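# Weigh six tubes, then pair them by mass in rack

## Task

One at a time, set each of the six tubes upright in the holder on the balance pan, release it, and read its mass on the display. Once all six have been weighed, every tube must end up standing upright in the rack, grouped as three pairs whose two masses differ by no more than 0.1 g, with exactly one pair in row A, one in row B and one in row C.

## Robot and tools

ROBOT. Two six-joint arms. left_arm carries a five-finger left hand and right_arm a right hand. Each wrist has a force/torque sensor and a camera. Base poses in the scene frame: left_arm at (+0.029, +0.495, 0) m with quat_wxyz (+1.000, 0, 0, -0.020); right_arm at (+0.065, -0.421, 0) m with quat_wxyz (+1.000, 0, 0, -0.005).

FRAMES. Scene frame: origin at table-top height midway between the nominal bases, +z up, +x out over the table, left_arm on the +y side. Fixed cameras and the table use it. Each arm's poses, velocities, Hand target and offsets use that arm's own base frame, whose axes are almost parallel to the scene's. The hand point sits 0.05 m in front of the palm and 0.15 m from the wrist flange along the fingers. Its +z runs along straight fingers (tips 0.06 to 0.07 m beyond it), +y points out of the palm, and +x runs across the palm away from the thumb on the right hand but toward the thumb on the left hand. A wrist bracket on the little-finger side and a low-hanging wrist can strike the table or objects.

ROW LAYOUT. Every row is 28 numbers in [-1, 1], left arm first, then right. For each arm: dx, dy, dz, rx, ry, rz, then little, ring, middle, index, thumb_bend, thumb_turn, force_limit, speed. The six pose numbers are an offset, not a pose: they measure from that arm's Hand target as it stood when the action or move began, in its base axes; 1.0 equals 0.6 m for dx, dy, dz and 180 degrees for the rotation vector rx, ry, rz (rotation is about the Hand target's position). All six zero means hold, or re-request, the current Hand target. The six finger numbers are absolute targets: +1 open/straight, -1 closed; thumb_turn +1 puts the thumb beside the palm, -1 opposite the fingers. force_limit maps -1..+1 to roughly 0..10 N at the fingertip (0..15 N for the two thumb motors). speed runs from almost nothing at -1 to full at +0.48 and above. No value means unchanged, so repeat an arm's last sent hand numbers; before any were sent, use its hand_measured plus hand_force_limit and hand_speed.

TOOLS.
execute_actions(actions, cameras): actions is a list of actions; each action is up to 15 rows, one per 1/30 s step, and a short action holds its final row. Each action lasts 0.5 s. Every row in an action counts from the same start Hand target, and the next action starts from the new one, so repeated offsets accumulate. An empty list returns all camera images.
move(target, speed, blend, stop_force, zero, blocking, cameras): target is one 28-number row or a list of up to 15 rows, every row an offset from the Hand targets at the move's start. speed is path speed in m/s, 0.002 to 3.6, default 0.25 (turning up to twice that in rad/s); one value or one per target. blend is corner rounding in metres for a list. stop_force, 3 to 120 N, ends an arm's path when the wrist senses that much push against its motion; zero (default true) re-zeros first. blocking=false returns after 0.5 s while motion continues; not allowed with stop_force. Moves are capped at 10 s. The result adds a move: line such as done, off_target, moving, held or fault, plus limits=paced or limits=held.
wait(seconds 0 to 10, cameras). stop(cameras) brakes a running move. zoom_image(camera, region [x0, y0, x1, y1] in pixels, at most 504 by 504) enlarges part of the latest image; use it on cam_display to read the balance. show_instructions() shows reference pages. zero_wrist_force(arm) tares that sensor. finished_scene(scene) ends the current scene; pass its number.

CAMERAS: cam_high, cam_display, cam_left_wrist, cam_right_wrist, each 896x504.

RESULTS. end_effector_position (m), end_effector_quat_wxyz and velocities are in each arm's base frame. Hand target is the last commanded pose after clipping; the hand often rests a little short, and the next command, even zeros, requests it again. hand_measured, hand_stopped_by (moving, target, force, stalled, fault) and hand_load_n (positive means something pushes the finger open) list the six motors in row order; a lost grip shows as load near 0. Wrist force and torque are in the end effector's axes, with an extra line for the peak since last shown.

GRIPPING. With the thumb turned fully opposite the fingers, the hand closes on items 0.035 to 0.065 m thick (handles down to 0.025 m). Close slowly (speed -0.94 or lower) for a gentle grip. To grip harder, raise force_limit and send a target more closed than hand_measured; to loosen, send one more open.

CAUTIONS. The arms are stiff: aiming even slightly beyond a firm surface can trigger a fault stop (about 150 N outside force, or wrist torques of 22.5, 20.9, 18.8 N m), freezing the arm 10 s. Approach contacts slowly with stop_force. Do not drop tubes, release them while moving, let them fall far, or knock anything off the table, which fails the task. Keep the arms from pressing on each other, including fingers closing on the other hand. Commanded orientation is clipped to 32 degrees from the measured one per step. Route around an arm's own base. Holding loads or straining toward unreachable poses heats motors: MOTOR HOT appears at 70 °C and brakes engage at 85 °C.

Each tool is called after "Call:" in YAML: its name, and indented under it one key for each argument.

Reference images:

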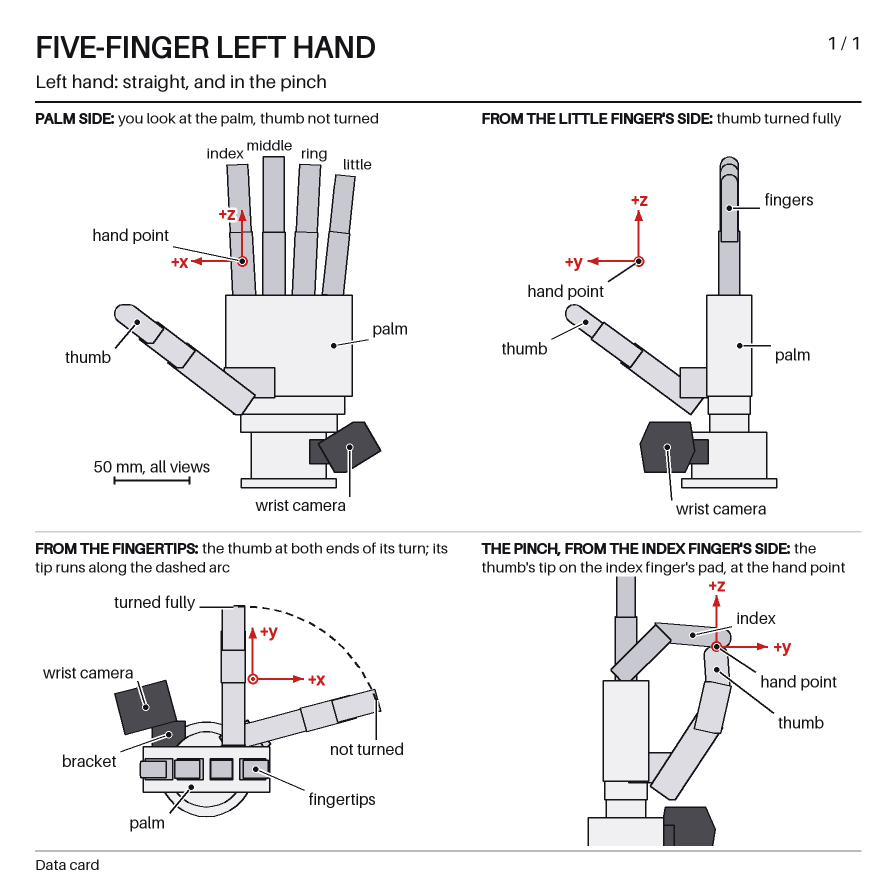

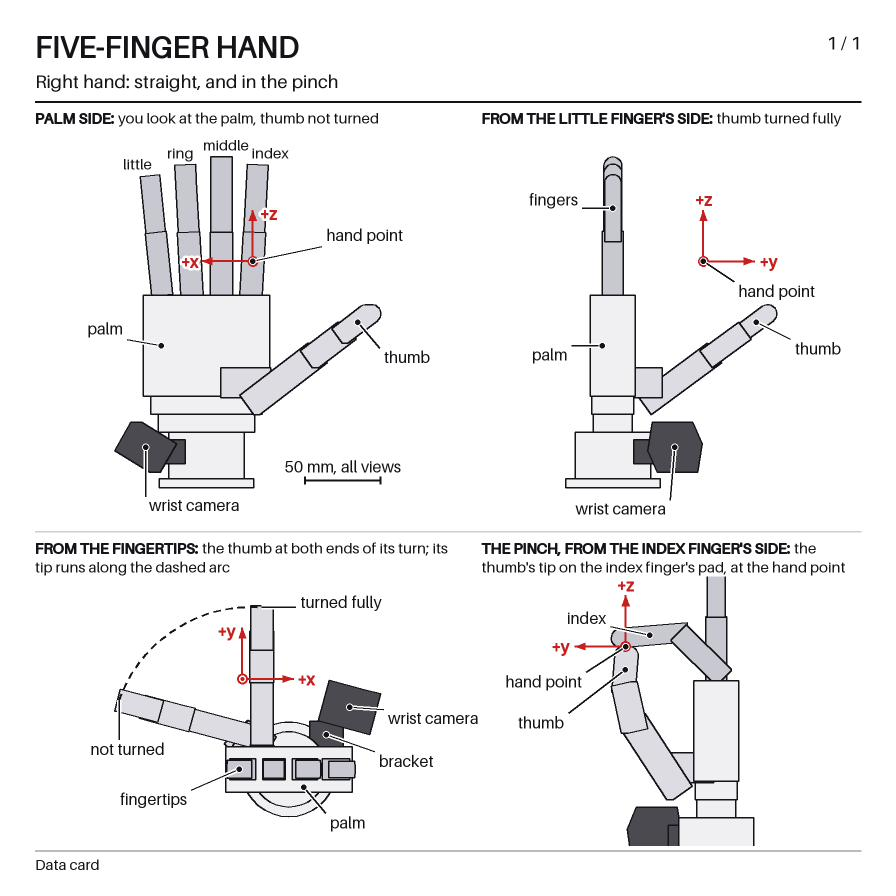

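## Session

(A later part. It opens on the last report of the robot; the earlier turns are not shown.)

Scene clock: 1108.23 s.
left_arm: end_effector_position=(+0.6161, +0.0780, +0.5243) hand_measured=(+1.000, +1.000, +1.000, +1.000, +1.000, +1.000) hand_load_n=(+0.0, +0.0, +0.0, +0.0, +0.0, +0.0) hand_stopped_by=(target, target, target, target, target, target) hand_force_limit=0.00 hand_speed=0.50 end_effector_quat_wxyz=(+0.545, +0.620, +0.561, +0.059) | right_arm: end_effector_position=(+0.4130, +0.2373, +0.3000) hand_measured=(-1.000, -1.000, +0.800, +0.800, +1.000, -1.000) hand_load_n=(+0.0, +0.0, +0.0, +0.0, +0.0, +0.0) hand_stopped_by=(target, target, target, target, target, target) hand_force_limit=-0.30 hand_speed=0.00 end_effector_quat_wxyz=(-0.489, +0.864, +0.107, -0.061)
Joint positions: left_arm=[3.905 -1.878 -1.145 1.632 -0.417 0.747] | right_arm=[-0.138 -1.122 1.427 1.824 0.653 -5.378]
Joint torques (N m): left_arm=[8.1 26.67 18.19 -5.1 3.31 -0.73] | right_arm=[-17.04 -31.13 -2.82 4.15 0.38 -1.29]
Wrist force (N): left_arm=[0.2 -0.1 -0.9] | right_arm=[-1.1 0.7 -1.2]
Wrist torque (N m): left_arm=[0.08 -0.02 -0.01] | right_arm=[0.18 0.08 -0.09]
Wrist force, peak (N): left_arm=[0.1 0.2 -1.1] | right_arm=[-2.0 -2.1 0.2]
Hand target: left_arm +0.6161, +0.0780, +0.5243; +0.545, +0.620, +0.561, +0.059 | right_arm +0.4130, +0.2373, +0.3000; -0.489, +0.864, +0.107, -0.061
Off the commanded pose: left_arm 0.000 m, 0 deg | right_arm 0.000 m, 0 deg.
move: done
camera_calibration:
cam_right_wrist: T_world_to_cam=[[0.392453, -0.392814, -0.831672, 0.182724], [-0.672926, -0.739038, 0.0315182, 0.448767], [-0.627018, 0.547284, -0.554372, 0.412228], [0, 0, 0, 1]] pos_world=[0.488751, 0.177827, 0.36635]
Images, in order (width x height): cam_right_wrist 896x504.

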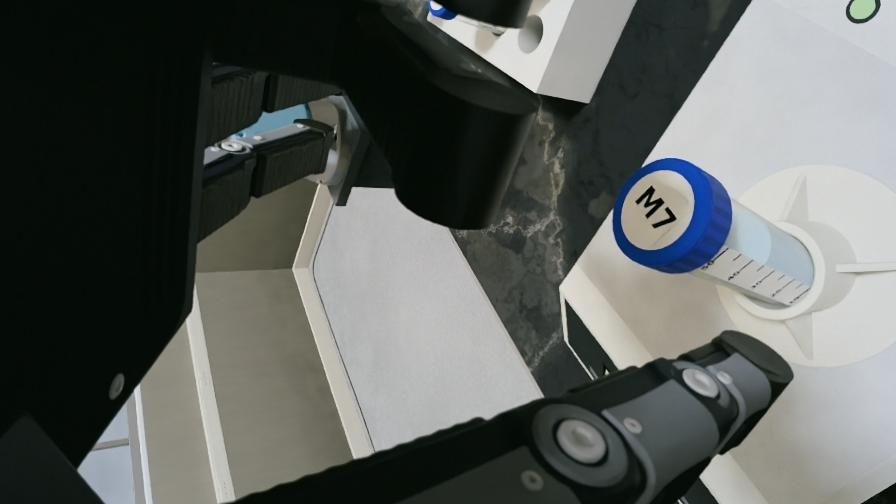

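Call:
move:
  target:
    - [0,0,0,0,0,0,1,1,1,1,1,1,0,0.5,0,0,-0.1425,0,0,0,-1,-1,0.8,0.8,1,-1,-0.3,0]
    - [0,0,0,0,0,0,1,1,1,1,1,1,0,0.5,0,0,-0.1425,0,0,0,-1,-1,0.08,0.08,1,-1,-0.6,-0.2]
  speed: 0.12
  cameras: []

Call:
move:
  target:
    - [0,0,0,0,0,0,1,1,1,1,1,1,0,0.5,0,0,0,0,0,0,-1,-1,0.08,0.08,-0.3,-1,-0.7,-0.5]
    - [0,0,0,0,0,0,1,1,1,1,1,1,0,0.5,0,0,0,0,0,0,-1,-1,-0.3,-0.3,-0.3,-1,-0.7,-0.7]
    - [0,0,0,0,0,0,1,1,1,1,1,1,0,0.5,0,0,0,0,0,0,-1,-1,-0.31,-0.31,-0.32,-1,-0.3,-0.8]
  speed: 0.08
  cameras: []

Call:
move:
  target: [0,0,0,0,0,0,1,1,1,1,1,1,0,0.5,0,0,0.1275,0,0,0,-1,-1,-0.31,-0.31,-0.32,-1,-0.3,-0.8]
  speed: 0.12
  cameras: ["cam_right_wrist"]

Call:
zoom_image:
  camera: "cam_right_wrist"
  region: [580, 170, 760, 330]

Scene clock: 1120.30 s.
left_arm: end_effector_position=(+0.6161, +0.0780, +0.5243) hand_measured=(+1.000, +1.000, +1.000, +1.000, +1.000, +1.000) hand_load_n=(+0.0, +0.0, +0.0, +0.0, +0.0, +0.0) hand_stopped_by=(target, target, target, target, target, target) hand_force_limit=0.00 hand_speed=0.50 end_effector_quat_wxyz=(+0.545, +0.620, +0.561, +0.059) | right_arm: end_effector_position=(+0.4130, +0.2373, +0.2145) hand_measured=(-1.000, -1.000, +0.080, +0.080, +1.000, -1.000) hand_load_n=(+0.0, +0.0, +0.0, +0.0, +0.0, -0.5) hand_stopped_by=(target, target, target, target, target, target) hand_force_limit=-0.60 hand_speed=-0.20 end_effector_quat_wxyz=(-0.489, +0.864, +0.107, -0.061)
Joint positions: left_arm=[3.905 -1.878 -1.145 1.632 -0.417 0.747] | right_arm=[-0.138 -1.043 1.542 1.63 0.653 -5.378]
Joint torques (N m): left_arm=[9.37 27.76 17.58 -4.45 3.45 -0.75] | right_arm=[11.34 -32.99 -2.93 1.58 -1.56 0.65]
Wrist force (N): left_arm=[0.5 -0.2 -0.8] | right_arm=[-1.0 0.6 -1.0]
Wrist torque (N m): left_arm=[0.06 -0.06 0.01] | right_arm=[0.15 0.07 -0.08]
Wrist force, peak (N): left_arm=[0.6 -0.1 -1.0] | right_arm=[-1.1 -0.7 -1.6]
Hand target: left_arm +0.6161, +0.0780, +0.5243; +0.545, +0.620, +0.561, +0.059 | right_arm +0.4130, +0.2373, +0.2145; -0.489, +0.864, +0.107, -0.061
Off the commanded pose: left_arm 0.000 m, 0 deg | right_arm 0.000 m, 0 deg.
move: done
No camera images: "cameras" was empty.

Scene clock: 1122.47 s.
left_arm: end_effector_position=(+0.6161, +0.0780, +0.5243) hand_measured=(+1.000, +1.000, +1.000, +1.000, +1.000, +1.000) hand_load_n=(+0.0, +0.0, +0.0, +0.0, +0.0, +0.0) hand_stopped_by=(target, target, target, target, target, target) hand_force_limit=0.00 hand_speed=0.50 end_effector_quat_wxyz=(+0.545, +0.620, +0.561, +0.059) | right_arm: end_effector_position=(+0.4130, +0.2373, +0.2145) hand_measured=(-1.000, -1.000, +0.046, +0.040, +0.358, -1.000) hand_load_n=(+0.0, +0.0, +6.0, +2.0, +8.0, +1.0) hand_stopped_by=(target, target, force, force, force, target) hand_force_limit=-0.30 hand_speed=-0.80 end_effector_quat_wxyz=(-0.489, +0.864, +0.107, -0.061)
Joint positions: left_arm=[3.905 -1.878 -1.145 1.632 -0.417 0.747] | right_arm=[-0.138 -1.043 1.542 1.63 0.653 -5.378]
Joint torques (N m): left_arm=[9.02 27.42 16.57 -4.68 3.2 -0.92] | right_arm=[12.33 -33.5 -7.66 3.75 0.31 0.67]
Wrist force (N): left_arm=[0.3 -0.1 -0.7] | right_arm=[-1.3 0.9 -0.6]
Wrist torque (N m): left_arm=[0.06 -0.04 0.01] | right_arm=[0.17 0.09 -0.08]
Wrist force, peak (N): left_arm=[0.5 -0.1 -1.1] | right_arm=[-1.2 0.5 -1.3]
Hand target: left_arm +0.6161, +0.0780, +0.5243; +0.545, +0.620, +0.561, +0.059 | right_arm +0.4130, +0.2373, +0.2145; -0.489, +0.864, +0.107, -0.061
Off the commanded pose: left_arm 0.000 m, 0 deg | right_arm 0.000 m, 0 deg.
move: done
No camera images: "cameras" was empty.

Scene clock: 1123.60 s.
left_arm: end_effector_position=(+0.6161, +0.0780, +0.5243) hand_measured=(+1.000, +1.000, +1.000, +1.000, +1.000, +1.000) hand_load_n=(+0.0, +0.0, +0.0, +0.0, +0.0, +0.0) hand_stopped_by=(target, target, target, target, target, target) hand_force_limit=0.00 hand_speed=0.50 end_effector_quat_wxyz=(+0.545, +0.620, +0.561, +0.059) | right_arm: end_effector_position=(+0.4130, +0.2374, +0.2910) hand_measured=(-1.000, -1.000, +0.046, +0.040, +0.358, -1.000) hand_load_n=(+0.0, +0.0, +4.0, +2.0, +6.0, +0.5) hand_stopped_by=(target, target, force, force, force, target) hand_force_limit=-0.30 hand_speed=-0.80 end_effector_quat_wxyz=(-0.489, +0.864, +0.107, -0.061)
Joint positions: left_arm=[3.905 -1.878 -1.145 1.632 -0.417 0.747] | right_arm=[-0.138 -1.115 1.441 1.803 0.653 -5.378]
Joint torques (N m): left_arm=[8.83 27.5 16.17 -4.59 3.29 -0.6] | right_arm=[-2.94 -46.28 -29.05 4.27 0.29 -0.78]
Wrist force (N): left_arm=[0.4 -0.1 -0.8] | right_arm=[-1.1 1.1 -0.7]
Wrist torque (N m): left_arm=[0.07 -0.04 0.00] | right_arm=[0.15 0.07 -0.09]
Wrist force, peak (N): left_arm=[0.5 -0.1 -0.9] | right_arm=[-1.0 2.2 0.0]
Hand target: left_arm +0.6161, +0.0780, +0.5243; +0.545, +0.620, +0.561, +0.059 | right_arm +0.4130, +0.2373, +0.2910; -0.489, +0.864, +0.107, -0.061
Off the commanded pose: left_arm 0.000 m, 0 deg | right_arm 0.000 m, 0 deg.
move: done
camera_calibration:
cam_right_wrist: T_world_to_cam=[[0.392479, -0.392785, -0.831673, 0.175222], [-0.67291, -0.739054, 0.0314856, 0.449058], [-0.627018, 0.547284, -0.554372, 0.407239], [0, 0, 0, 1]] pos_world=[0.488751, 0.177827, 0.35735]
Images, in order (width x height): cam_right_wrist 896x504.

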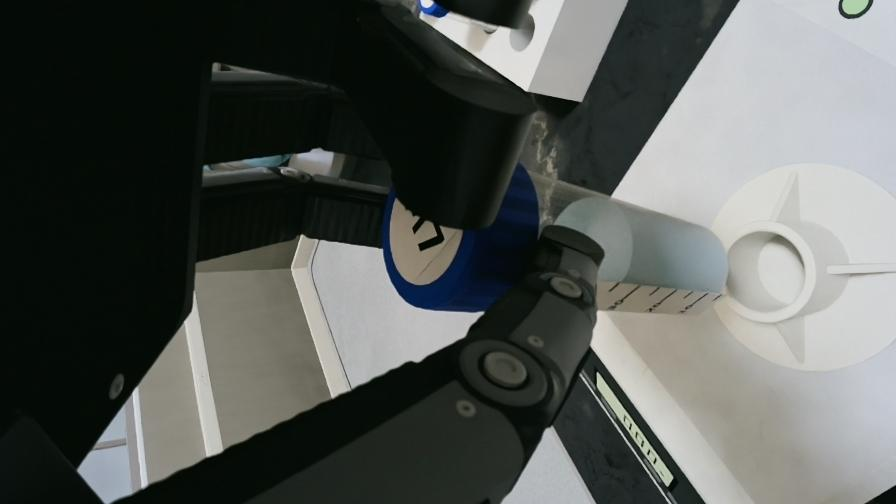

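Scaled by 2.800 from the camera's 896x504 image, which has a finer 1280x720 frame.

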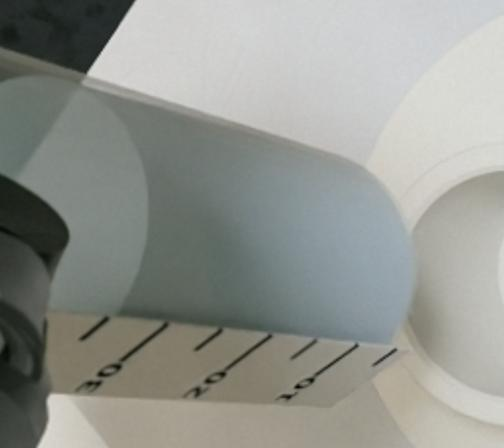

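Call:
move:
  target:
    - [0,0,0,0,0,0,1,1,1,1,1,1,0,0.5,0.0345,0.5658,0.0,0.0202,-0.0411,0,-1,-1,-0.31,-0.31,-0.32,-1,-0.3,-0.8]
    - [0,0,0,0,0,0,1,1,1,1,1,1,0,0.5,0.0345,0.5658,-0.16,0.0202,-0.0411,0,-1,-1,-0.31,-0.31,-0.32,-1,-0.3,-0.8]
  speed: [0.25,0.12]
  blend: [0.01,0]
  cameras: ["cam_right_wrist"]

Call:
zoom_image:
  camera: "cam_right_wrist"
  region: [500, 80, 896, 340]

Scene clock: 1146.13 s.
left_arm: end_effector_position=(+0.6161, +0.0780, +0.5243) hand_measured=(+1.000, +1.000, +1.000, +1.000, +1.000, +1.000) hand_load_n=(+0.0, +0.0, +0.0, +0.0, +0.0, +0.0) hand_stopped_by=(target, target, target, target, target, target) hand_force_limit=0.00 hand_speed=0.50 end_effector_quat_wxyz=(+0.545, +0.620, +0.561, +0.059) | right_arm: end_effector_position=(+0.4336, +0.5768, +0.1950) hand_measured=(-1.000, -1.000, +0.046, +0.040, +0.358, -1.000) hand_load_n=(+0.0, +0.0, +4.0, +2.0, +6.5, +0.5) hand_stopped_by=(target, target, force, force, force, target) hand_force_limit=-0.30 hand_speed=-0.80 end_effector_quat_wxyz=(-0.508, +0.850, +0.140, -0.001)
Joint positions: left_arm=[3.905 -1.878 -1.145 1.632 -0.417 0.747] | right_arm=[0.469 -0.758 0.848 0.988 0.582 -4.301]
Joint torques (N m): left_arm=[8.74 27.71 15.13 -4.64 3.5 -0.84] | right_arm=[-7.17 -62.2 -5.77 0.56 -2.91 1.21]
Wrist force (N): left_arm=[0.4 -0.3 -1.0] | right_arm=[-1.6 0.9 -1.0]
Wrist torque (N m): left_arm=[0.06 -0.06 0.01] | right_arm=[0.16 0.13 -0.24]
Wrist force, peak (N): left_arm=[0.4 0.1 -1.2] | right_arm=[-1.4 1.9 -2.1]
Hand target: left_arm +0.6161, +0.0780, +0.5243; +0.545, +0.620, +0.561, +0.059 | right_arm +0.4337, +0.5768, +0.1950; -0.508, +0.850, +0.140, -0.001
Off the commanded pose: left_arm 0.000 m, 0 deg | right_arm 0.000 m, 0 deg.
move: done
camera_calibration:
cam_right_wrist: T_world_to_cam=[[0.497802, -0.340995, -0.797443, 0.138412], [-0.66823, -0.736926, -0.102023, 0.739666], [-0.552867, 0.583663, -0.594706, 0.135902], [0, 0, 0, 1]] pos_world=[0.500502, 0.512956, 0.266661]
Images, in order (width x height): cam_right_wrist 896x504.

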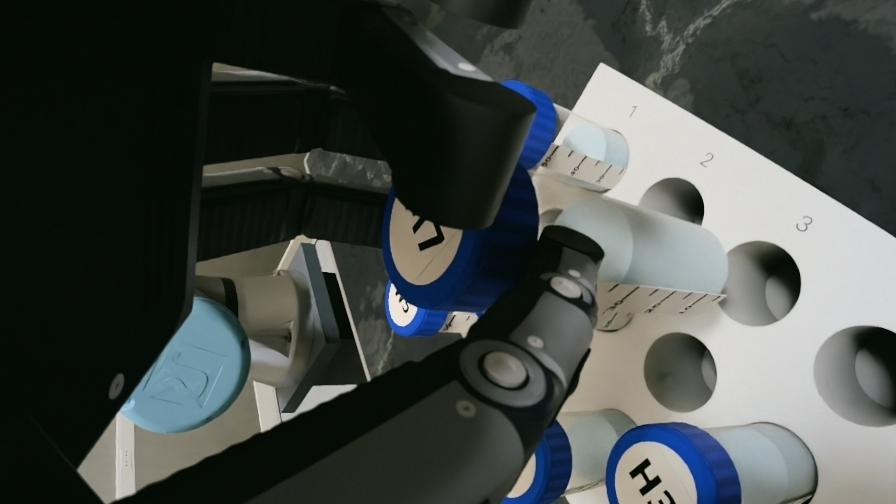

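Scaled by 1.273 from the camera's 896x504 image, which has a finer 1280x720 frame.

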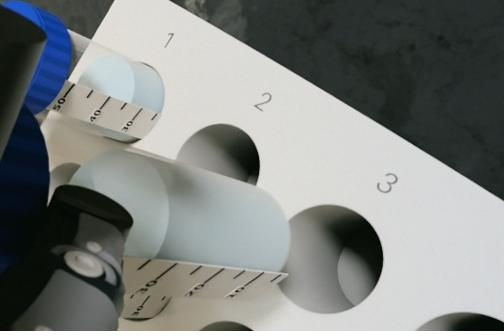

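Call:
move:
  target:
    - [0,0,0,0,0,0,1,1,1,1,1,1,0,0.5,0.0008,-0.0037,-0.01,0,0,0,-1,-1,-0.31,-0.31,-0.32,-1,-0.3,-0.8]
    - [0,0,0,0,0,0,1,1,1,1,1,1,0,0.5,0.0008,-0.0037,-0.143,0,0,0,-1,-1,-0.31,-0.31,-0.32,-1,-0.3,-0.8]
  speed: 0.05
  stop_force: 3.5
  cameras: ["cam_right_wrist"]

Scene clock: 1159.17 s.
left_arm: end_effector_position=(+0.6161, +0.0780, +0.5243) hand_measured=(+1.000, +1.000, +1.000, +1.000, +1.000, +1.000) hand_load_n=(+0.0, +0.0, +0.5, +0.0, +0.0, +0.0) hand_stopped_by=(target, target, target, target, target, target) hand_force_limit=0.00 hand_speed=0.50 end_effector_quat_wxyz=(+0.545, +0.620, +0.561, +0.059) | right_arm: end_effector_position=(+0.4341, +0.5745, +0.1192) hand_measured=(-1.000, -1.000, +0.046, +0.040, +0.358, -1.000) hand_load_n=(+0.0, +0.0, +3.0, +1.5, +4.5, +0.5) hand_stopped_by=(target, target, force, force, force, target) hand_force_limit=-0.30 hand_speed=-0.80 end_effector_quat_wxyz=(-0.508, +0.850, +0.140, -0.001)
Joint positions: left_arm=[3.905 -1.878 -1.145 1.632 -0.417 0.747] | right_arm=[0.465 -0.722 0.979 0.825 0.58 -4.307]
Joint torques (N m): left_arm=[10.54 27.7 17 -4.65 3.18 -1.15] | right_arm=[-11.34 -62.7 -30.61 3.07 -1.5 -0.77]
Wrist force (N): left_arm=[0.5 -0.1 -0.9] | right_arm=[-1.6 2.3 -1.4]
Wrist torque (N m): left_arm=[0.07 -0.07 0.01] | right_arm=[0.15 0.12 -0.23]
Wrist force, peak (N): left_arm=[0.5 -0.2 -1.1] | right_arm=[-1.1 -1.5 -4.7]
Hand target: left_arm +0.6161, +0.0780, +0.5243; +0.545, +0.620, +0.561, +0.059 | right_arm +0.4341, +0.5745, +0.1192; -0.508, +0.850, +0.140, -0.001 (not the last commanded pose)
Off the commanded pose: left_arm 0.000 m, 0 deg | right_arm 0.010 m, 0 deg.
move: contact (right_arm); path passed 1 of 2 targets
camera_calibration:
cam_right_wrist: T_world_to_cam=[[0.497782, -0.341017, -0.797446, 0.0769542], [-0.668245, -0.736915, -0.102, 0.73057], [-0.552867, 0.583663, -0.594706, 0.0924423], [0, 0, 0, 1]] pos_world=[0.501002, 0.510656, 0.190861]
Images, in order (width x height): cam_right_wrist 896x504.

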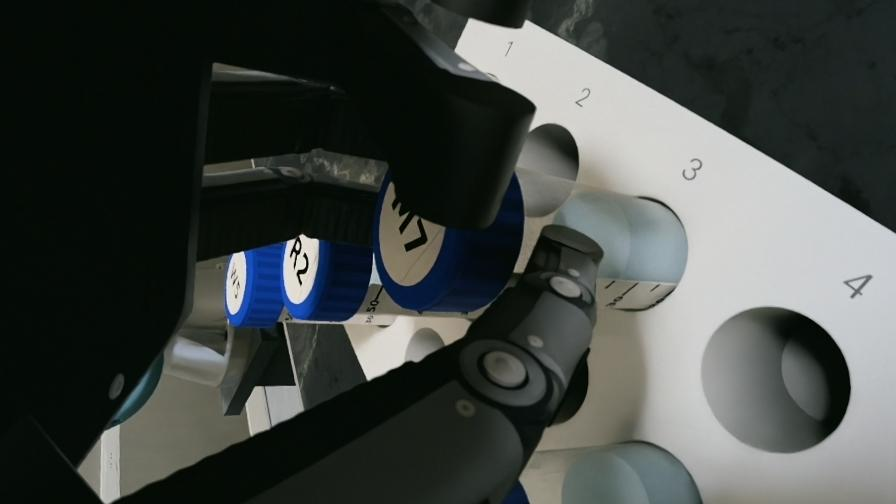

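Call:
move:
  target:
    - [0,0,0,0,0,0,1,1,1,1,1,1,0,0.5,0,0,0,0,0,0,-1,-1,0.45,0.45,1,-1,-0.3,0]
    - [0,0,0,0,0,0,1,1,1,1,1,1,0,0.5,0,0,0.1347,0,0,0,-1,-1,0.45,0.45,1,-1,-0.3,0]
    - [0,0,0,0,0,0,1,1,1,1,1,1,0,0.5,-0.097,0.0552,0.1347,-0.0202,0.0411,0,-1,-1,0.45,0.45,1,-1,-0.3,0]
  speed: [0.1,0.12,0.2]
  blend: [0,0.02,0]
  cameras: ["cam_right_wrist","cam_high"]

Scene clock: 1168.40 s.
left_arm: end_effector_position=(+0.6161, +0.0780, +0.5243) hand_measured=(+1.000, +1.000, +1.000, +1.000, +1.000, +1.000) hand_load_n=(+0.0, +0.0, +0.0, +0.0, +0.0, +0.0) hand_stopped_by=(target, target, target, target, target, target) hand_force_limit=0.00 hand_speed=0.50 end_effector_quat_wxyz=(+0.545, +0.620, +0.561, +0.059) | right_arm: end_effector_position=(+0.3760, +0.6076, +0.2000) hand_measured=(-1.000, -1.000, +0.450, +0.450, +1.000, -1.000) hand_load_n=(+0.0, +0.0, +0.0, +0.0, +0.0, +0.0) hand_stopped_by=(target, target, target, target, target, target) hand_force_limit=-0.30 hand_speed=0.00 end_effector_quat_wxyz=(-0.489, +0.864, +0.107, -0.061)
Joint positions: left_arm=[3.905 -1.878 -1.145 1.632 -0.417 0.747] | right_arm=[0.556 -0.749 0.816 1.035 0.616 -4.157]
Joint torques (N m): left_arm=[8.75 28.01 15.88 -4.68 3.67 -0.99] | right_arm=[13.76 -46.89 -30.59 3.18 0.32 1.14]
Wrist force (N): left_arm=[0.5 -0.1 -0.9] | right_arm=[-1.0 0.6 -1.3]
Wrist torque (N m): left_arm=[0.07 -0.08 0.01] | right_arm=[0.17 0.09 -0.20]
Wrist force, peak (N): left_arm=[0.5 -0.1 -1.2] | right_arm=[-1.6 2.5 -1.6]
Hand target: left_arm +0.6161, +0.0780, +0.5243; +0.545, +0.620, +0.561, +0.059 | right_arm +0.3759, +0.6076, +0.2000; -0.489, +0.864, +0.107, -0.061
Off the commanded pose: left_arm 0.000 m, 0 deg | right_arm 0.000 m, 0 deg.
move: done
camera_calibration:
cam_right_wrist: T_world_to_cam=[[0.392501, -0.39281, -0.831651, 0.259508], [-0.672778, -0.739169, 0.0316088, 0.700668], [-0.627147, 0.54711, -0.554398, 0.131092], [0, 0, 0, 1]] pos_world=[0.451751, 0.548128, 0.26635]
Images, in order (width x height): cam_high 896x504, cam_right_wrist 896x504.

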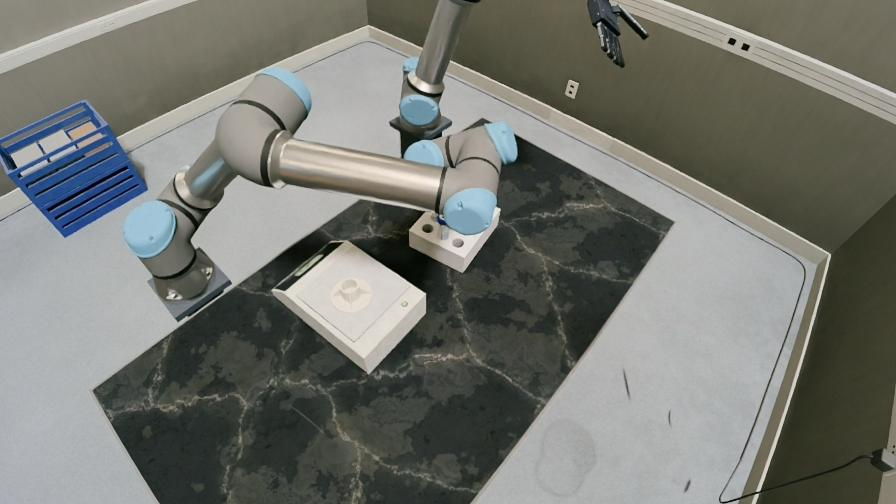

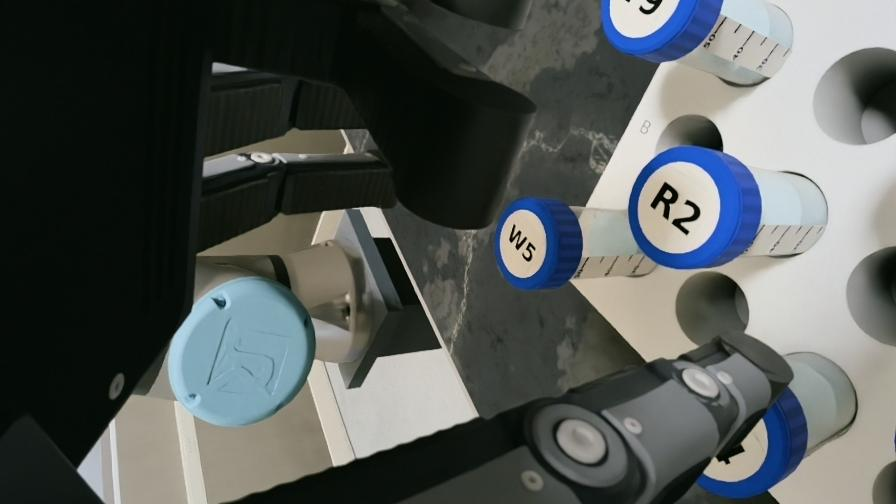

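Call:
move:
  target:
    - [0,0,0,0,0,0,1,1,1,1,1,1,0,0.5,0.0077,0.0015,-0.1267,0,0,0,-1,-1,0.45,0.45,1,-1,-0.3,-0.1]
    - [0,0,0,0,0,0,1,1,1,1,1,1,0,0.5,0.0077,0.0015,-0.1267,0,0,0,-1,-1,0.08,0.08,1,-1,-0.7,-0.2]
  speed: 0.12
  cameras: []

Call:
move:
  target:
    - [0,0,0,0,0,0,1,1,1,1,1,1,0,0.5,0,0,0,0,0,0,-1,-1,0.08,0.08,-0.3,-1,-0.7,-0.5]
    - [0,0,0,0,0,0,1,1,1,1,1,1,0,0.5,0,0,0,0,0,0,-1,-1,-0.3,-0.3,-0.3,-1,-0.7,-0.7]
    - [0,0,0,0,0,0,1,1,1,1,1,1,0,0.5,0,0,0,0,0,0,-1,-1,-0.31,-0.31,-0.32,-1,-0.3,-0.8]
  speed: 0.1
  cameras: ["cam_right_wrist"]

Scene clock: 1177.67 s.
left_arm: end_effector_position=(+0.6161, +0.0780, +0.5243) hand_measured=(+1.000, +1.000, +1.000, +1.000, +1.000, +1.000) hand_load_n=(+0.0, +0.0, +0.0, +0.0, +0.0, +0.0) hand_stopped_by=(target, target, target, target, target, target) hand_force_limit=0.00 hand_speed=0.50 end_effector_quat_wxyz=(+0.545, +0.620, +0.561, +0.059) | right_arm: end_effector_position=(+0.3806, +0.6085, +0.1240) hand_measured=(-1.000, -1.000, +0.080, +0.080, +1.000, -1.000) hand_load_n=(+0.0, +0.0, +0.0, +0.0, +0.0, +0.0) hand_stopped_by=(target, target, target, target, target, target) hand_force_limit=-0.70 hand_speed=-0.20 end_effector_quat_wxyz=(-0.489, +0.864, +0.107, -0.061)
Joint positions: left_arm=[3.905 -1.878 -1.145 1.632 -0.417 0.747] | right_arm=[0.554 -0.702 0.927 0.88 0.614 -4.161]
Joint torques (N m): left_arm=[8.33 26.87 16.46 -4.69 3.29 -1.05] | right_arm=[-15.31 -48.16 -5.23 0.41 -2.19 0.7]
Wrist force (N): left_arm=[0.5 0.0 -0.7] | right_arm=[-1.0 0.5 -1.0]
Wrist torque (N m): left_arm=[0.07 -0.06 0.01] | right_arm=[0.14 0.09 -0.20]
Wrist force, peak (N): left_arm=[0.2 -0.1 -1.3] | right_arm=[-1.2 -0.4 -1.7]
Hand target: left_arm +0.6161, +0.0780, +0.5243; +0.545, +0.620, +0.561, +0.059 | right_arm +0.3806, +0.6085, +0.1240; -0.489, +0.864, +0.107, -0.061
Off the commanded pose: left_arm 0.000 m, 0 deg | right_arm 0.000 m, 0 deg.
move: done
No camera images: "cameras" was empty.

Scene clock: 1179.83 s.
left_arm: end_effector_position=(+0.6161, +0.0780, +0.5243) hand_measured=(+1.000, +1.000, +1.000, +1.000, +1.000, +1.000) hand_load_n=(+0.0, +0.0, +0.0, +0.0, +0.0, +0.0) hand_stopped_by=(target, target, target, target, target, target) hand_force_limit=0.00 hand_speed=0.50 end_effector_quat_wxyz=(+0.545, +0.620, +0.561, +0.059) | right_arm: end_effector_position=(+0.3806, +0.6085, +0.1240) hand_measured=(-1.000, -1.000, +0.048, -0.136, +0.358, -1.000) hand_load_n=(+0.0, +0.0, +7.0, +5.0, +10.0, -1.0) hand_stopped_by=(target, target, force, force, force, target) hand_force_limit=-0.30 hand_speed=-0.80 end_effector_quat_wxyz=(-0.489, +0.864, +0.107, -0.061)
Joint positions: left_arm=[3.905 -1.878 -1.145 1.632 -0.417 0.747] | right_arm=[0.554 -0.702 0.927 0.88 0.615 -4.161]
Joint torques (N m): left_arm=[8.6 27.79 15.58 -4.74 3.21 -1.26] | right_arm=[-13.97 -50.8 -7.38 0.93 0.09 0.62]
Wrist force (N): left_arm=[0.3 -0.1 -1.1] | right_arm=[-4.1 0.9 -0.3]
Wrist torque (N m): left_arm=[0.08 -0.05 0.01] | right_arm=[0.19 0.09 -0.21]
Wrist force, peak (N): left_arm=[0.2 0.0 -1.2] | right_arm=[-4.2 1.3 0.1]
Hand target: left_arm +0.6161, +0.0780, +0.5243; +0.545, +0.620, +0.561, +0.059 | right_arm +0.3806, +0.6085, +0.1240; -0.489, +0.864, +0.107, -0.061
Off the commanded pose: left_arm 0.000 m, 0 deg | right_arm 0.000 m, 0 deg.
move: done
camera_calibration:
cam_right_wrist: T_world_to_cam=[[0.392501, -0.39281, -0.831651, 0.19485], [-0.672778, -0.739169, 0.0316088, 0.706831], [-0.627147, 0.54711, -0.554398, 0.0913506], [0, 0, 0, 1]] pos_world=[0.456351, 0.549028, 0.19035]
Images, in order (width x height): cam_right_wrist 896x504.

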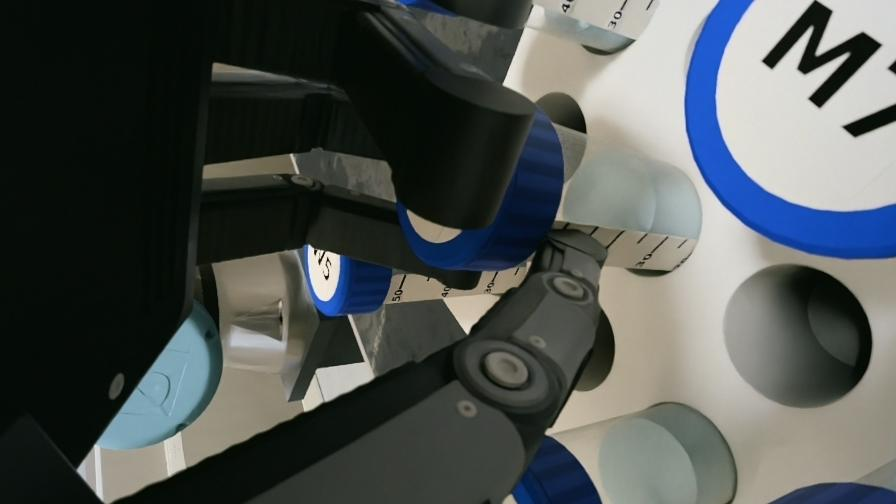

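Call:
move:
  target:
    - [0,0,0,0,0,0,1,1,1,1,1,1,0,0.5,0,0,0,0,0,0,-1,-1,0.3,0.3,1,-1,-0.3,-0.1]
    - [0,0,0,0,0,0,1,1,1,1,1,1,0,0.5,0.004,0.001,0,0,0,0,-1,-1,0.3,0.3,1,-1,-0.3,-0.1]
    - [0,0,0,0,0,0,1,1,1,1,1,1,0,0.5,0.004,0.001,0,0,0,0,-1,-1,0.08,0.08,1,-1,-0.7,-0.2]
  speed: 0.1
  cameras: ["cam_right_wrist"]

Call:
move:
  target:
    - [0,0,0,0,0,0,1,1,1,1,1,1,0,0.5,0,0,0,0,0,0,-1,-1,0.08,0.08,-0.3,-1,-0.7,-0.5]
    - [0,0,0,0,0,0,1,1,1,1,1,1,0,0.5,0,0,0,0,0,0,-1,-1,-0.06,-0.06,-0.3,-1,-0.7,-0.7]
    - [0,0,0,0,0,0,1,1,1,1,1,1,0,0.5,0,0,0,0,0,0,-1,-1,-0.07,-0.07,-0.32,-1,-0.3,-0.8]
  speed: 0.1
  cameras: ["cam_right_wrist"]

Scene clock: 1191.50 s.
left_arm: end_effector_position=(+0.6161, +0.0780, +0.5243) hand_measured=(+1.000, +1.000, +1.000, +1.000, +1.000, +1.000) hand_load_n=(+0.0, +0.0, +0.0, +0.0, +0.0, +0.0) hand_stopped_by=(target, target, target, target, target, target) hand_force_limit=0.00 hand_speed=0.50 end_effector_quat_wxyz=(+0.545, +0.620, +0.561, +0.059) | right_arm: end_effector_position=(+0.3830, +0.6091, +0.1240) hand_measured=(-1.000, -1.000, +0.080, +0.080, +1.000, -1.000) hand_load_n=(+0.0, +0.0, +0.0, +0.0, +0.0, +0.0) hand_stopped_by=(target, target, target, target, target, target) hand_force_limit=-0.70 hand_speed=-0.20 end_effector_quat_wxyz=(-0.489, +0.864, +0.107, -0.061)
Joint positions: left_arm=[3.905 -1.878 -1.145 1.632 -0.417 0.747] | right_arm=[0.552 -0.695 0.915 0.887 0.614 -4.163]
Joint torques (N m): left_arm=[8.71 28.06 16.4 -4.65 3.37 -1.17] | right_arm=[-15.05 -48.07 -30.25 2.9 -2.11 -0.88]
Wrist force (N): left_arm=[0.4 -0.1 -0.7] | right_arm=[-1.0 0.4 -1.1]
Wrist torque (N m): left_arm=[0.06 -0.05 0.01] | right_arm=[0.13 0.09 -0.20]
Wrist force, peak (N): left_arm=[0.6 -0.3 -1.1] | right_arm=[-4.3 1.4 0.1]
Hand target: left_arm +0.6161, +0.0780, +0.5243; +0.545, +0.620, +0.561, +0.059 | right_arm +0.3830, +0.6091, +0.1240; -0.489, +0.864, +0.107, -0.061
Off the commanded pose: left_arm 0.000 m, 0 deg | right_arm 0.000 m, 0 deg.
move: done
camera_calibration:
cam_right_wrist: T_world_to_cam=[[0.392501, -0.39281, -0.831651, 0.194144], [-0.672778, -0.739169, 0.0316088, 0.708889], [-0.627147, 0.54711, -0.554398, 0.0925275], [0, 0, 0, 1]] pos_world=[0.458751, 0.549628, 0.19035]
Images, in order (width x height): cam_right_wrist 896x504.

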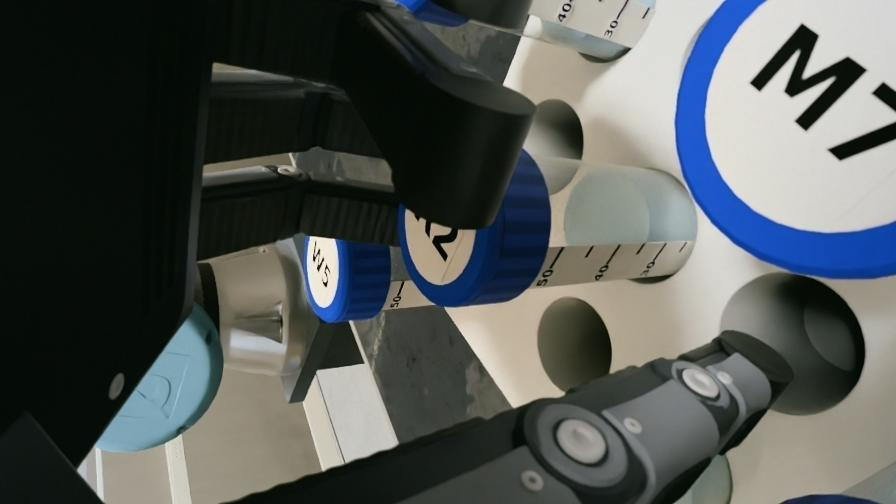

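Scene clock: 1193.67 s.
left_arm: end_effector_position=(+0.6161, +0.0780, +0.5243) hand_measured=(+1.000, +1.000, +1.000, +1.000, +1.000, +1.000) hand_load_n=(+0.0, +0.5, +0.0, +0.0, +0.0, +0.0) hand_stopped_by=(target, target, target, target, target, target) hand_force_limit=0.00 hand_speed=0.50 end_effector_quat_wxyz=(+0.545, +0.620, +0.561, +0.059) | right_arm: end_effector_position=(+0.3830, +0.6091, +0.1240) hand_measured=(-1.000, -1.000, +0.064, +0.022, +0.358, -1.000) hand_load_n=(+0.0, +0.0, +2.0, +2.0, +4.5, -0.5) hand_stopped_by=(target, target, force, force, force, target) hand_force_limit=-0.30 hand_speed=-0.80 end_effector_quat_wxyz=(-0.489, +0.864, +0.107, -0.061)
Joint positions: left_arm=[3.905 -1.878 -1.145 1.632 -0.417 0.747] | right_arm=[0.552 -0.695 0.915 0.887 0.614 -4.163]
Joint torques (N m): left_arm=[9.56 27.7 15.08 -4.39 3.26 -1.33] | right_arm=[-15.06 -51.03 -29.72 2.45 0.14 -0.82]
Wrist force (N): left_arm=[0.4 -0.2 -1.0] | right_arm=[-0.7 0.8 -1.1]
Wrist torque (N m): left_arm=[0.06 -0.06 0.01] | right_arm=[0.14 0.05 -0.18]
Wrist force, peak (N): left_arm=[0.4 -0.1 -1.2] | right_arm=[-1.1 1.1 -1.0]
Hand target: left_arm +0.6161, +0.0780, +0.5243; +0.545, +0.620, +0.561, +0.059 | right_arm +0.3830, +0.6091, +0.1240; -0.489, +0.864, +0.107, -0.061
Off the commanded pose: left_arm 0.000 m, 0 deg | right_arm 0.000 m, 0 deg.
move: done
camera_calibration:
cam_right_wrist: T_world_to_cam=[[0.392501, -0.39281, -0.831651, 0.194144], [-0.672778, -0.739169, 0.0316088, 0.708889], [-0.627147, 0.54711, -0.554398, 0.0925275], [0, 0, 0, 1]] pos_world=[0.458751, 0.549628, 0.19035]
Images, in order (width x height): cam_right_wrist 896x504.

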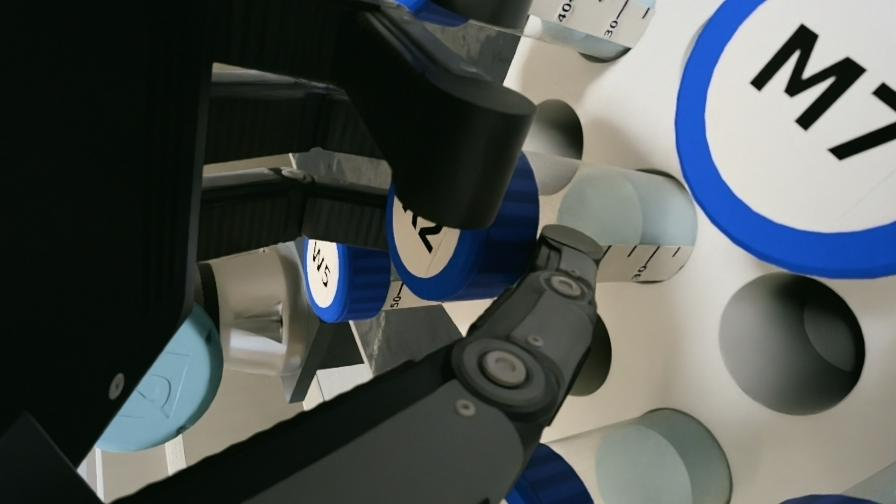

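Call:
move:
  target:
    - [0,0,0,0,0,0,1,1,1,1,1,1,0,0.5,0,0,0.22,0,0,0,-1,-1,-0.07,-0.07,-0.32,-1,-0.3,-0.8]
    - [0,0,0,0,0,0,1,1,1,1,1,1,0,0.5,0.0335,-0.6325,0.2933,0,0,0,-1,-1,-0.07,-0.07,-0.32,-1,-0.3,-0.8]
    - [0,0,0,0,0,0,1,1,1,1,1,1,0,0.5,0.0335,-0.6325,0.2302,0,0,0,-1,-1,-0.07,-0.07,-0.32,-1,-0.3,-0.8]
  speed: [0.12,0.2,0.1]
  blend: [0.01,0.01,0]
  cameras: ["cam_right_wrist"]

Call:
zoom_image:
  camera: "cam_right_wrist"
  region: [500, 80, 896, 340]

Scene clock: 1210.57 s.
left_arm: end_effector_position=(+0.6161, +0.0780, +0.5243) hand_measured=(+1.000, +1.000, +1.000, +1.000, +1.000, +1.000) hand_load_n=(+0.0, +0.0, +0.0, +0.0, +0.0, +0.0) hand_stopped_by=(target, target, target, target, target, target) hand_force_limit=0.00 hand_speed=0.50 end_effector_quat_wxyz=(+0.545, +0.620, +0.561, +0.059) | right_arm: end_effector_position=(+0.4031, +0.2296, +0.2621) hand_measured=(-1.000, -1.000, +0.064, +0.022, +0.358, -1.000) hand_load_n=(+0.0, +0.0, +2.0, +2.5, +4.0, +0.0) hand_stopped_by=(target, target, force, force, force, target) hand_force_limit=-0.30 hand_speed=-0.80 end_effector_quat_wxyz=(-0.489, +0.864, +0.107, -0.061)
Joint positions: left_arm=[3.905 -1.878 -1.145 1.632 -0.417 0.747] | right_arm=[-0.157 -1.117 1.527 1.74 0.663 -5.405]
Joint torques (N m): left_arm=[10.91 29.37 14.51 -4.62 3.36 -1.24] | right_arm=[-15.6 -31.71 -3.01 1 -2.48 -0.35]
Wrist force (N): left_arm=[0.5 0.1 -1.0] | right_arm=[-1.2 1.1 -1.0]
Wrist torque (N m): left_arm=[0.12 -0.07 0.00] | right_arm=[0.16 0.10 -0.10]
Wrist force, peak (N): left_arm=[0.4 -0.2 -1.2] | right_arm=[-1.3 1.3 -2.5]
Hand target: left_arm +0.6161, +0.0780, +0.5243; +0.545, +0.620, +0.561, +0.059 | right_arm +0.4031, +0.2296, +0.2621; -0.489, +0.864, +0.107, -0.061
Off the commanded pose: left_arm 0.000 m, 0 deg | right_arm 0.000 m, 0 deg.
move: done
camera_calibration:
cam_right_wrist: T_world_to_cam=[[0.392522, -0.392888, -0.831604, 0.152061], [-0.672708, -0.739227, 0.0317228, 0.437404], [-0.627208, 0.546975, -0.554463, 0.389334], [0, 0, 0, 1]] pos_world=[0.478751, 0.170128, 0.32845]
Images, in order (width x height): cam_right_wrist 896x504.

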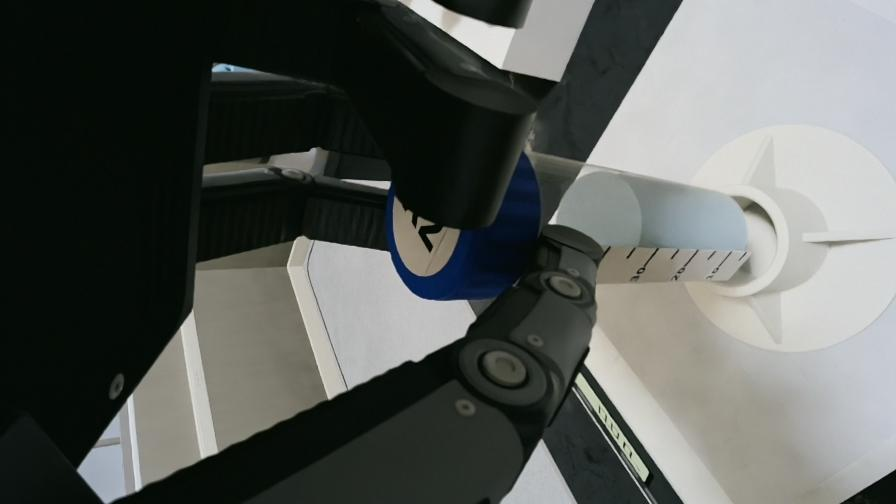

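Scaled by 1.273 from the camera's 896x504 image, which has a finer 1280x720 frame.

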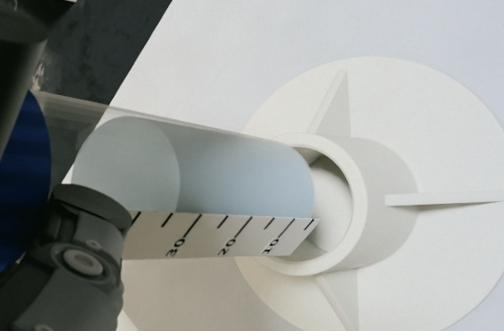

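Call:
move:
  target:
    - [0,0,0,0,0,0,1,1,1,1,1,1,0,0.5,0.0005,-0.0005,-0.01,0,0,0,-1,-1,-0.07,-0.07,-0.32,-1,-0.3,-0.8]
    - [0,0,0,0,0,0,1,1,1,1,1,1,0,0.5,0.0005,-0.0005,-0.085,0,0,0,-1,-1,-0.07,-0.07,-0.32,-1,-0.3,-0.8]
  speed: 0.035
  stop_force: 3
  cameras: ["cam_right_wrist"]

Scene clock: 1221.13 s.
left_arm: end_effector_position=(+0.6161, +0.0780, +0.5243) hand_measured=(+1.000, +1.000, +1.000, +1.000, +1.000, +1.000) hand_load_n=(+0.0, +0.0, +0.0, +0.0, +0.0, +0.0) hand_stopped_by=(target, target, target, target, target, target) hand_force_limit=0.00 hand_speed=0.50 end_effector_quat_wxyz=(+0.545, +0.620, +0.561, +0.059) | right_arm: end_effector_position=(+0.4033, +0.2293, +0.2136) hand_measured=(-1.000, -1.000, +0.064, +0.022, +0.358, -1.000) hand_load_n=(+0.0, +0.0, +3.0, +1.0, +3.0, +0.0) hand_stopped_by=(target, target, force, force, force, target) hand_force_limit=-0.30 hand_speed=-0.80 end_effector_quat_wxyz=(-0.489, +0.864, +0.107, -0.061)
Joint positions: left_arm=[3.905 -1.878 -1.145 1.632 -0.417 0.747] | right_arm=[-0.158 -1.065 1.585 1.631 0.664 -5.405]
Joint torques (N m): left_arm=[9.26 28.55 15.57 -4.58 3.42 -1.52] | right_arm=[-13.51 -46.62 -27.62 4.22 0.23 -1.11]
Wrist force (N): left_arm=[0.6 -0.1 -0.8] | right_arm=[-0.8 1.2 -0.8]
Wrist torque (N m): left_arm=[0.07 -0.08 0.02] | right_arm=[0.20 0.05 -0.06]
Wrist force, peak (N): left_arm=[0.7 0.0 -1.2] | right_arm=[-1.0 -2.5 -2.2]
Hand target: left_arm +0.6161, +0.0780, +0.5243; +0.545, +0.620, +0.561, +0.059 | right_arm +0.4033, +0.2293, +0.2136; -0.489, +0.864, +0.107, -0.061 (not the last commanded pose)
Off the commanded pose: left_arm 0.000 m, 0 deg | right_arm 0.002 m, 0 deg.
move: contact (right_arm); path passed 1 of 2 targets
camera_calibration:
cam_right_wrist: T_world_to_cam=[[0.39242, -0.392849, -0.831671, 0.111554], [-0.672768, -0.739174, 0.0317153, 0.438944], [-0.627208, 0.547075, -0.554363, 0.36275], [0, 0, 0, 1]] pos_world=[0.479052, 0.169828, 0.27995]
Images, in order (width x height): cam_right_wrist 896x504.

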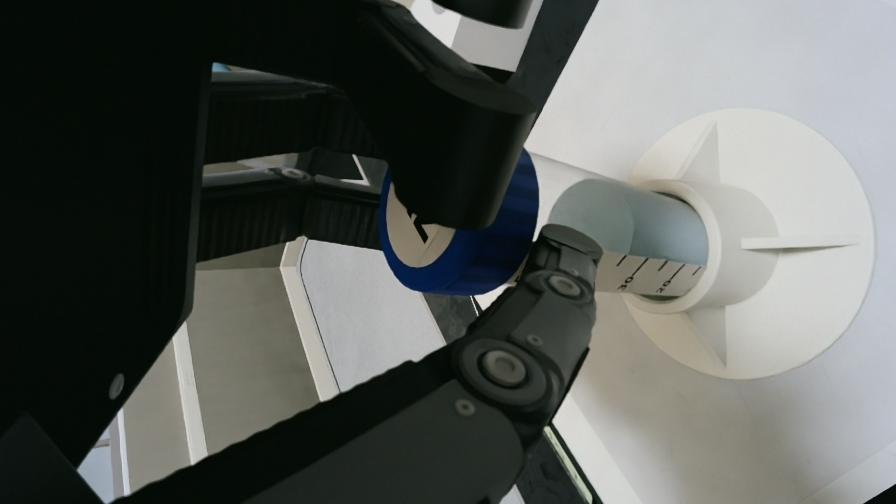

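Call:
move:
  target:
    - [0,0,0,0,0,0,1,1,1,1,1,1,0,0.5,0,0,0,0,0,0,-1,-1,0.8,0.8,1,-1,-0.3,0]
    - [0,0,0,0,0,0,1,1,1,1,1,1,0,0.5,0.0,0,0.125,0,0,0,-1,-1,0.8,0.8,1,-1,-0.3,0]
  speed: 0.12
  cameras: ["cam_display","cam_right_wrist"]

Call:
zoom_image:
  camera: "cam_display"
  region: [290, 20, 600, 340]

Scene clock: 1227.73 s.
left_arm: end_effector_position=(+0.6161, +0.0780, +0.5243) hand_measured=(+1.000, +1.000, +1.000, +1.000, +1.000, +1.000) hand_load_n=(+0.0, +0.0, +0.0, +0.5, +0.0, +0.0) hand_stopped_by=(target, target, target, target, target, target) hand_force_limit=0.00 hand_speed=0.50 end_effector_quat_wxyz=(+0.545, +0.620, +0.561, +0.059) | right_arm: end_effector_position=(+0.4033, +0.2294, +0.2885) hand_measured=(-1.000, -1.000, +0.800, +0.800, +1.000, -1.000) hand_load_n=(+0.0, +0.0, -0.5, +0.0, +0.0, +0.5) hand_stopped_by=(target, target, target, target, target, target) hand_force_limit=-0.30 hand_speed=0.00 end_effector_quat_wxyz=(-0.489, +0.864, +0.107, -0.061)
Joint positions: left_arm=[3.905 -1.878 -1.145 1.632 -0.417 0.747] | right_arm=[-0.158 -1.139 1.488 1.802 0.664 -5.405]
Joint torques (N m): left_arm=[9.02 28.7 16.21 -4.59 3.13 -1.14] | right_arm=[2.22 -45.14 -27.63 4.09 0.39 -1.24]
Wrist force (N): left_arm=[0.7 -0.3 -0.9] | right_arm=[-1.2 0.7 -1.4]
Wrist torque (N m): left_arm=[0.04 -0.11 0.03] | right_arm=[0.20 0.11 -0.09]
Wrist force, peak (N): left_arm=[0.4 -0.1 -1.2] | right_arm=[-1.0 0.1 -1.7]
Hand target: left_arm +0.6161, +0.0780, +0.5243; +0.545, +0.620, +0.561, +0.059 | right_arm +0.4033, +0.2293, +0.2886; -0.489, +0.864, +0.107, -0.061
Off the commanded pose: left_arm 0.000 m, 0 deg | right_arm 0.000 m, 0 deg.
move: done
camera_calibration:
cam_right_wrist: T_world_to_cam=[[0.392446, -0.392821, -0.831672, 0.173828], [-0.672752, -0.739189, 0.0316825, 0.436575], [-0.627208, 0.547075, -0.554363, 0.404272], [0, 0, 0, 1]] pos_world=[0.479052, 0.169828, 0.35485]
Images, in order (width x height): cam_display 896x504, cam_right_wrist 896x504.

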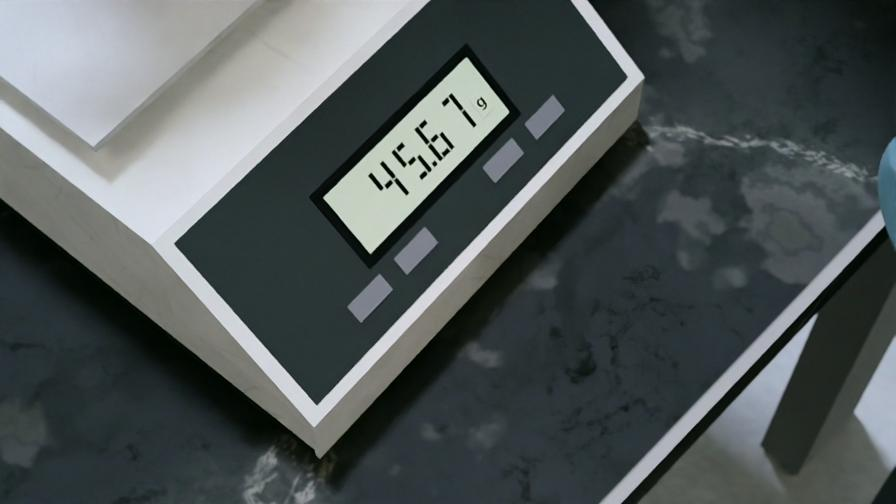

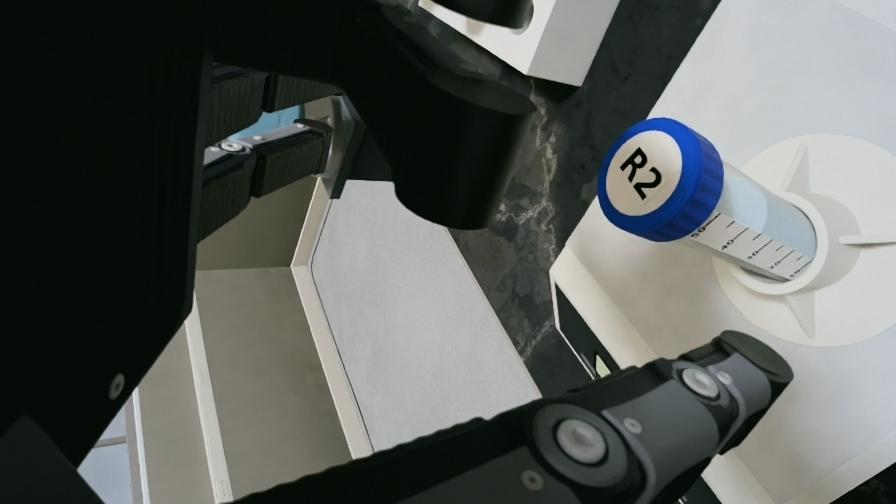

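Scaled by 1.575 from the camera's 896x504 image, which has a finer 1280x720 frame.

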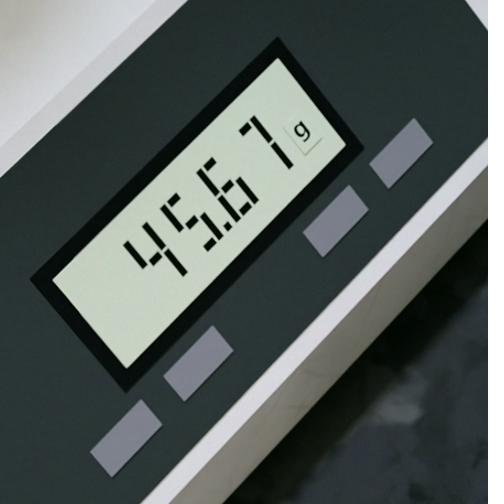

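Call:
move:
  target:
    - [0,0,0,0,0,0,1,1,1,1,1,1,0,0.5,-0.1302,0.6925,0.0,0,0,0,-1,-1,0.45,0.45,1,-1,-0.3,0]
    - [0,0,0,0,0,0,1,1,1,1,1,1,0,0.5,-0.1302,0.6925,-0.1477,0,0,0,-1,-1,0.45,0.45,1,-1,-0.3,0]
  speed: 0.25
  blend: [0.03,0]
  cameras: ["cam_right_wrist"]

Scene clock: 1240.03 s.
left_arm: end_effector_position=(+0.6161, +0.0780, +0.5243) hand_measured=(+1.000, +1.000, +1.000, +1.000, +1.000, +1.000) hand_load_n=(+0.0, +0.0, +0.0, +0.0, +0.0, +0.0) hand_stopped_by=(target, target, target, target, target, target) hand_force_limit=0.00 hand_speed=0.50 end_effector_quat_wxyz=(+0.545, +0.620, +0.561, +0.059) | right_arm: end_effector_position=(+0.3252, +0.6448, +0.2000) hand_measured=(-1.000, -1.000, +0.450, +0.450, +1.000, -1.000) hand_load_n=(+0.5, +0.0, +0.0, +0.0, +0.0, +0.0) hand_stopped_by=(target, target, target, target, target, target) hand_force_limit=-0.30 hand_speed=0.00 end_effector_quat_wxyz=(-0.489, +0.864, +0.107, -0.061)
Joint positions: left_arm=[3.905 -1.878 -1.145 1.632 -0.417 0.747] | right_arm=[0.654 -0.792 0.869 0.913 0.665 -4.016]
Joint torques (N m): left_arm=[8.81 28.66 15.11 -4.52 3.52 -1.49] | right_arm=[13.98 -60.13 -4.21 0.13 0.5 1.45]
Wrist force (N): left_arm=[0.4 0.0 -1.0] | right_arm=[-0.7 0.5 -1.4]
Wrist torque (N m): left_arm=[0.10 -0.06 0.00] | right_arm=[0.17 0.04 -0.18]
Wrist force, peak (N): left_arm=[0.5 -0.2 -1.3] | right_arm=[-1.1 1.4 -2.5]
Hand target: left_arm +0.6161, +0.0780, +0.5243; +0.545, +0.620, +0.561, +0.059 | right_arm +0.3252, +0.6448, +0.2000; -0.489, +0.864, +0.107, -0.061
Off the commanded pose: left_arm 0.000 m, 0 deg | right_arm 0.000 m, 0 deg.
move: done
camera_calibration:
cam_right_wrist: T_world_to_cam=[[0.392471, -0.392842, -0.83165, 0.29409], [-0.672706, -0.739229, 0.0317236, 0.693965], [-0.627242, 0.547006, -0.554393, 0.0789785], [0, 0, 0, 1]] pos_world=[0.400952, 0.585328, 0.26635]
Images, in order (width x height): cam_right_wrist 896x504.

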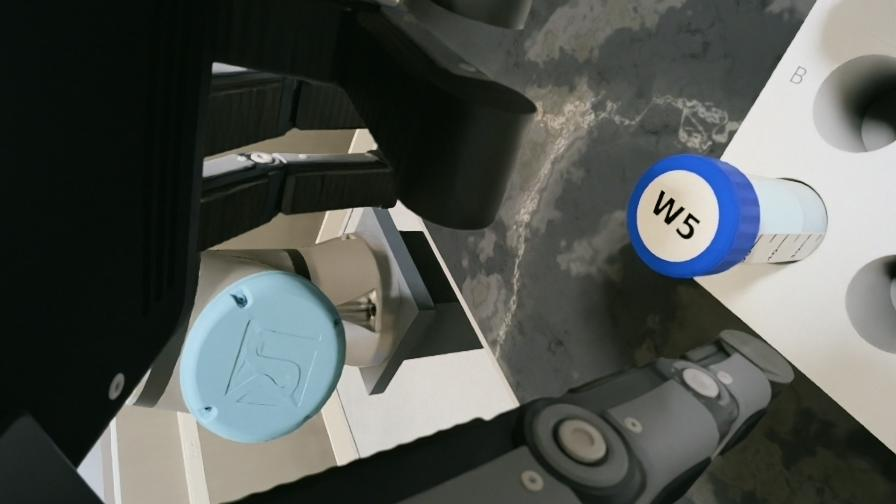

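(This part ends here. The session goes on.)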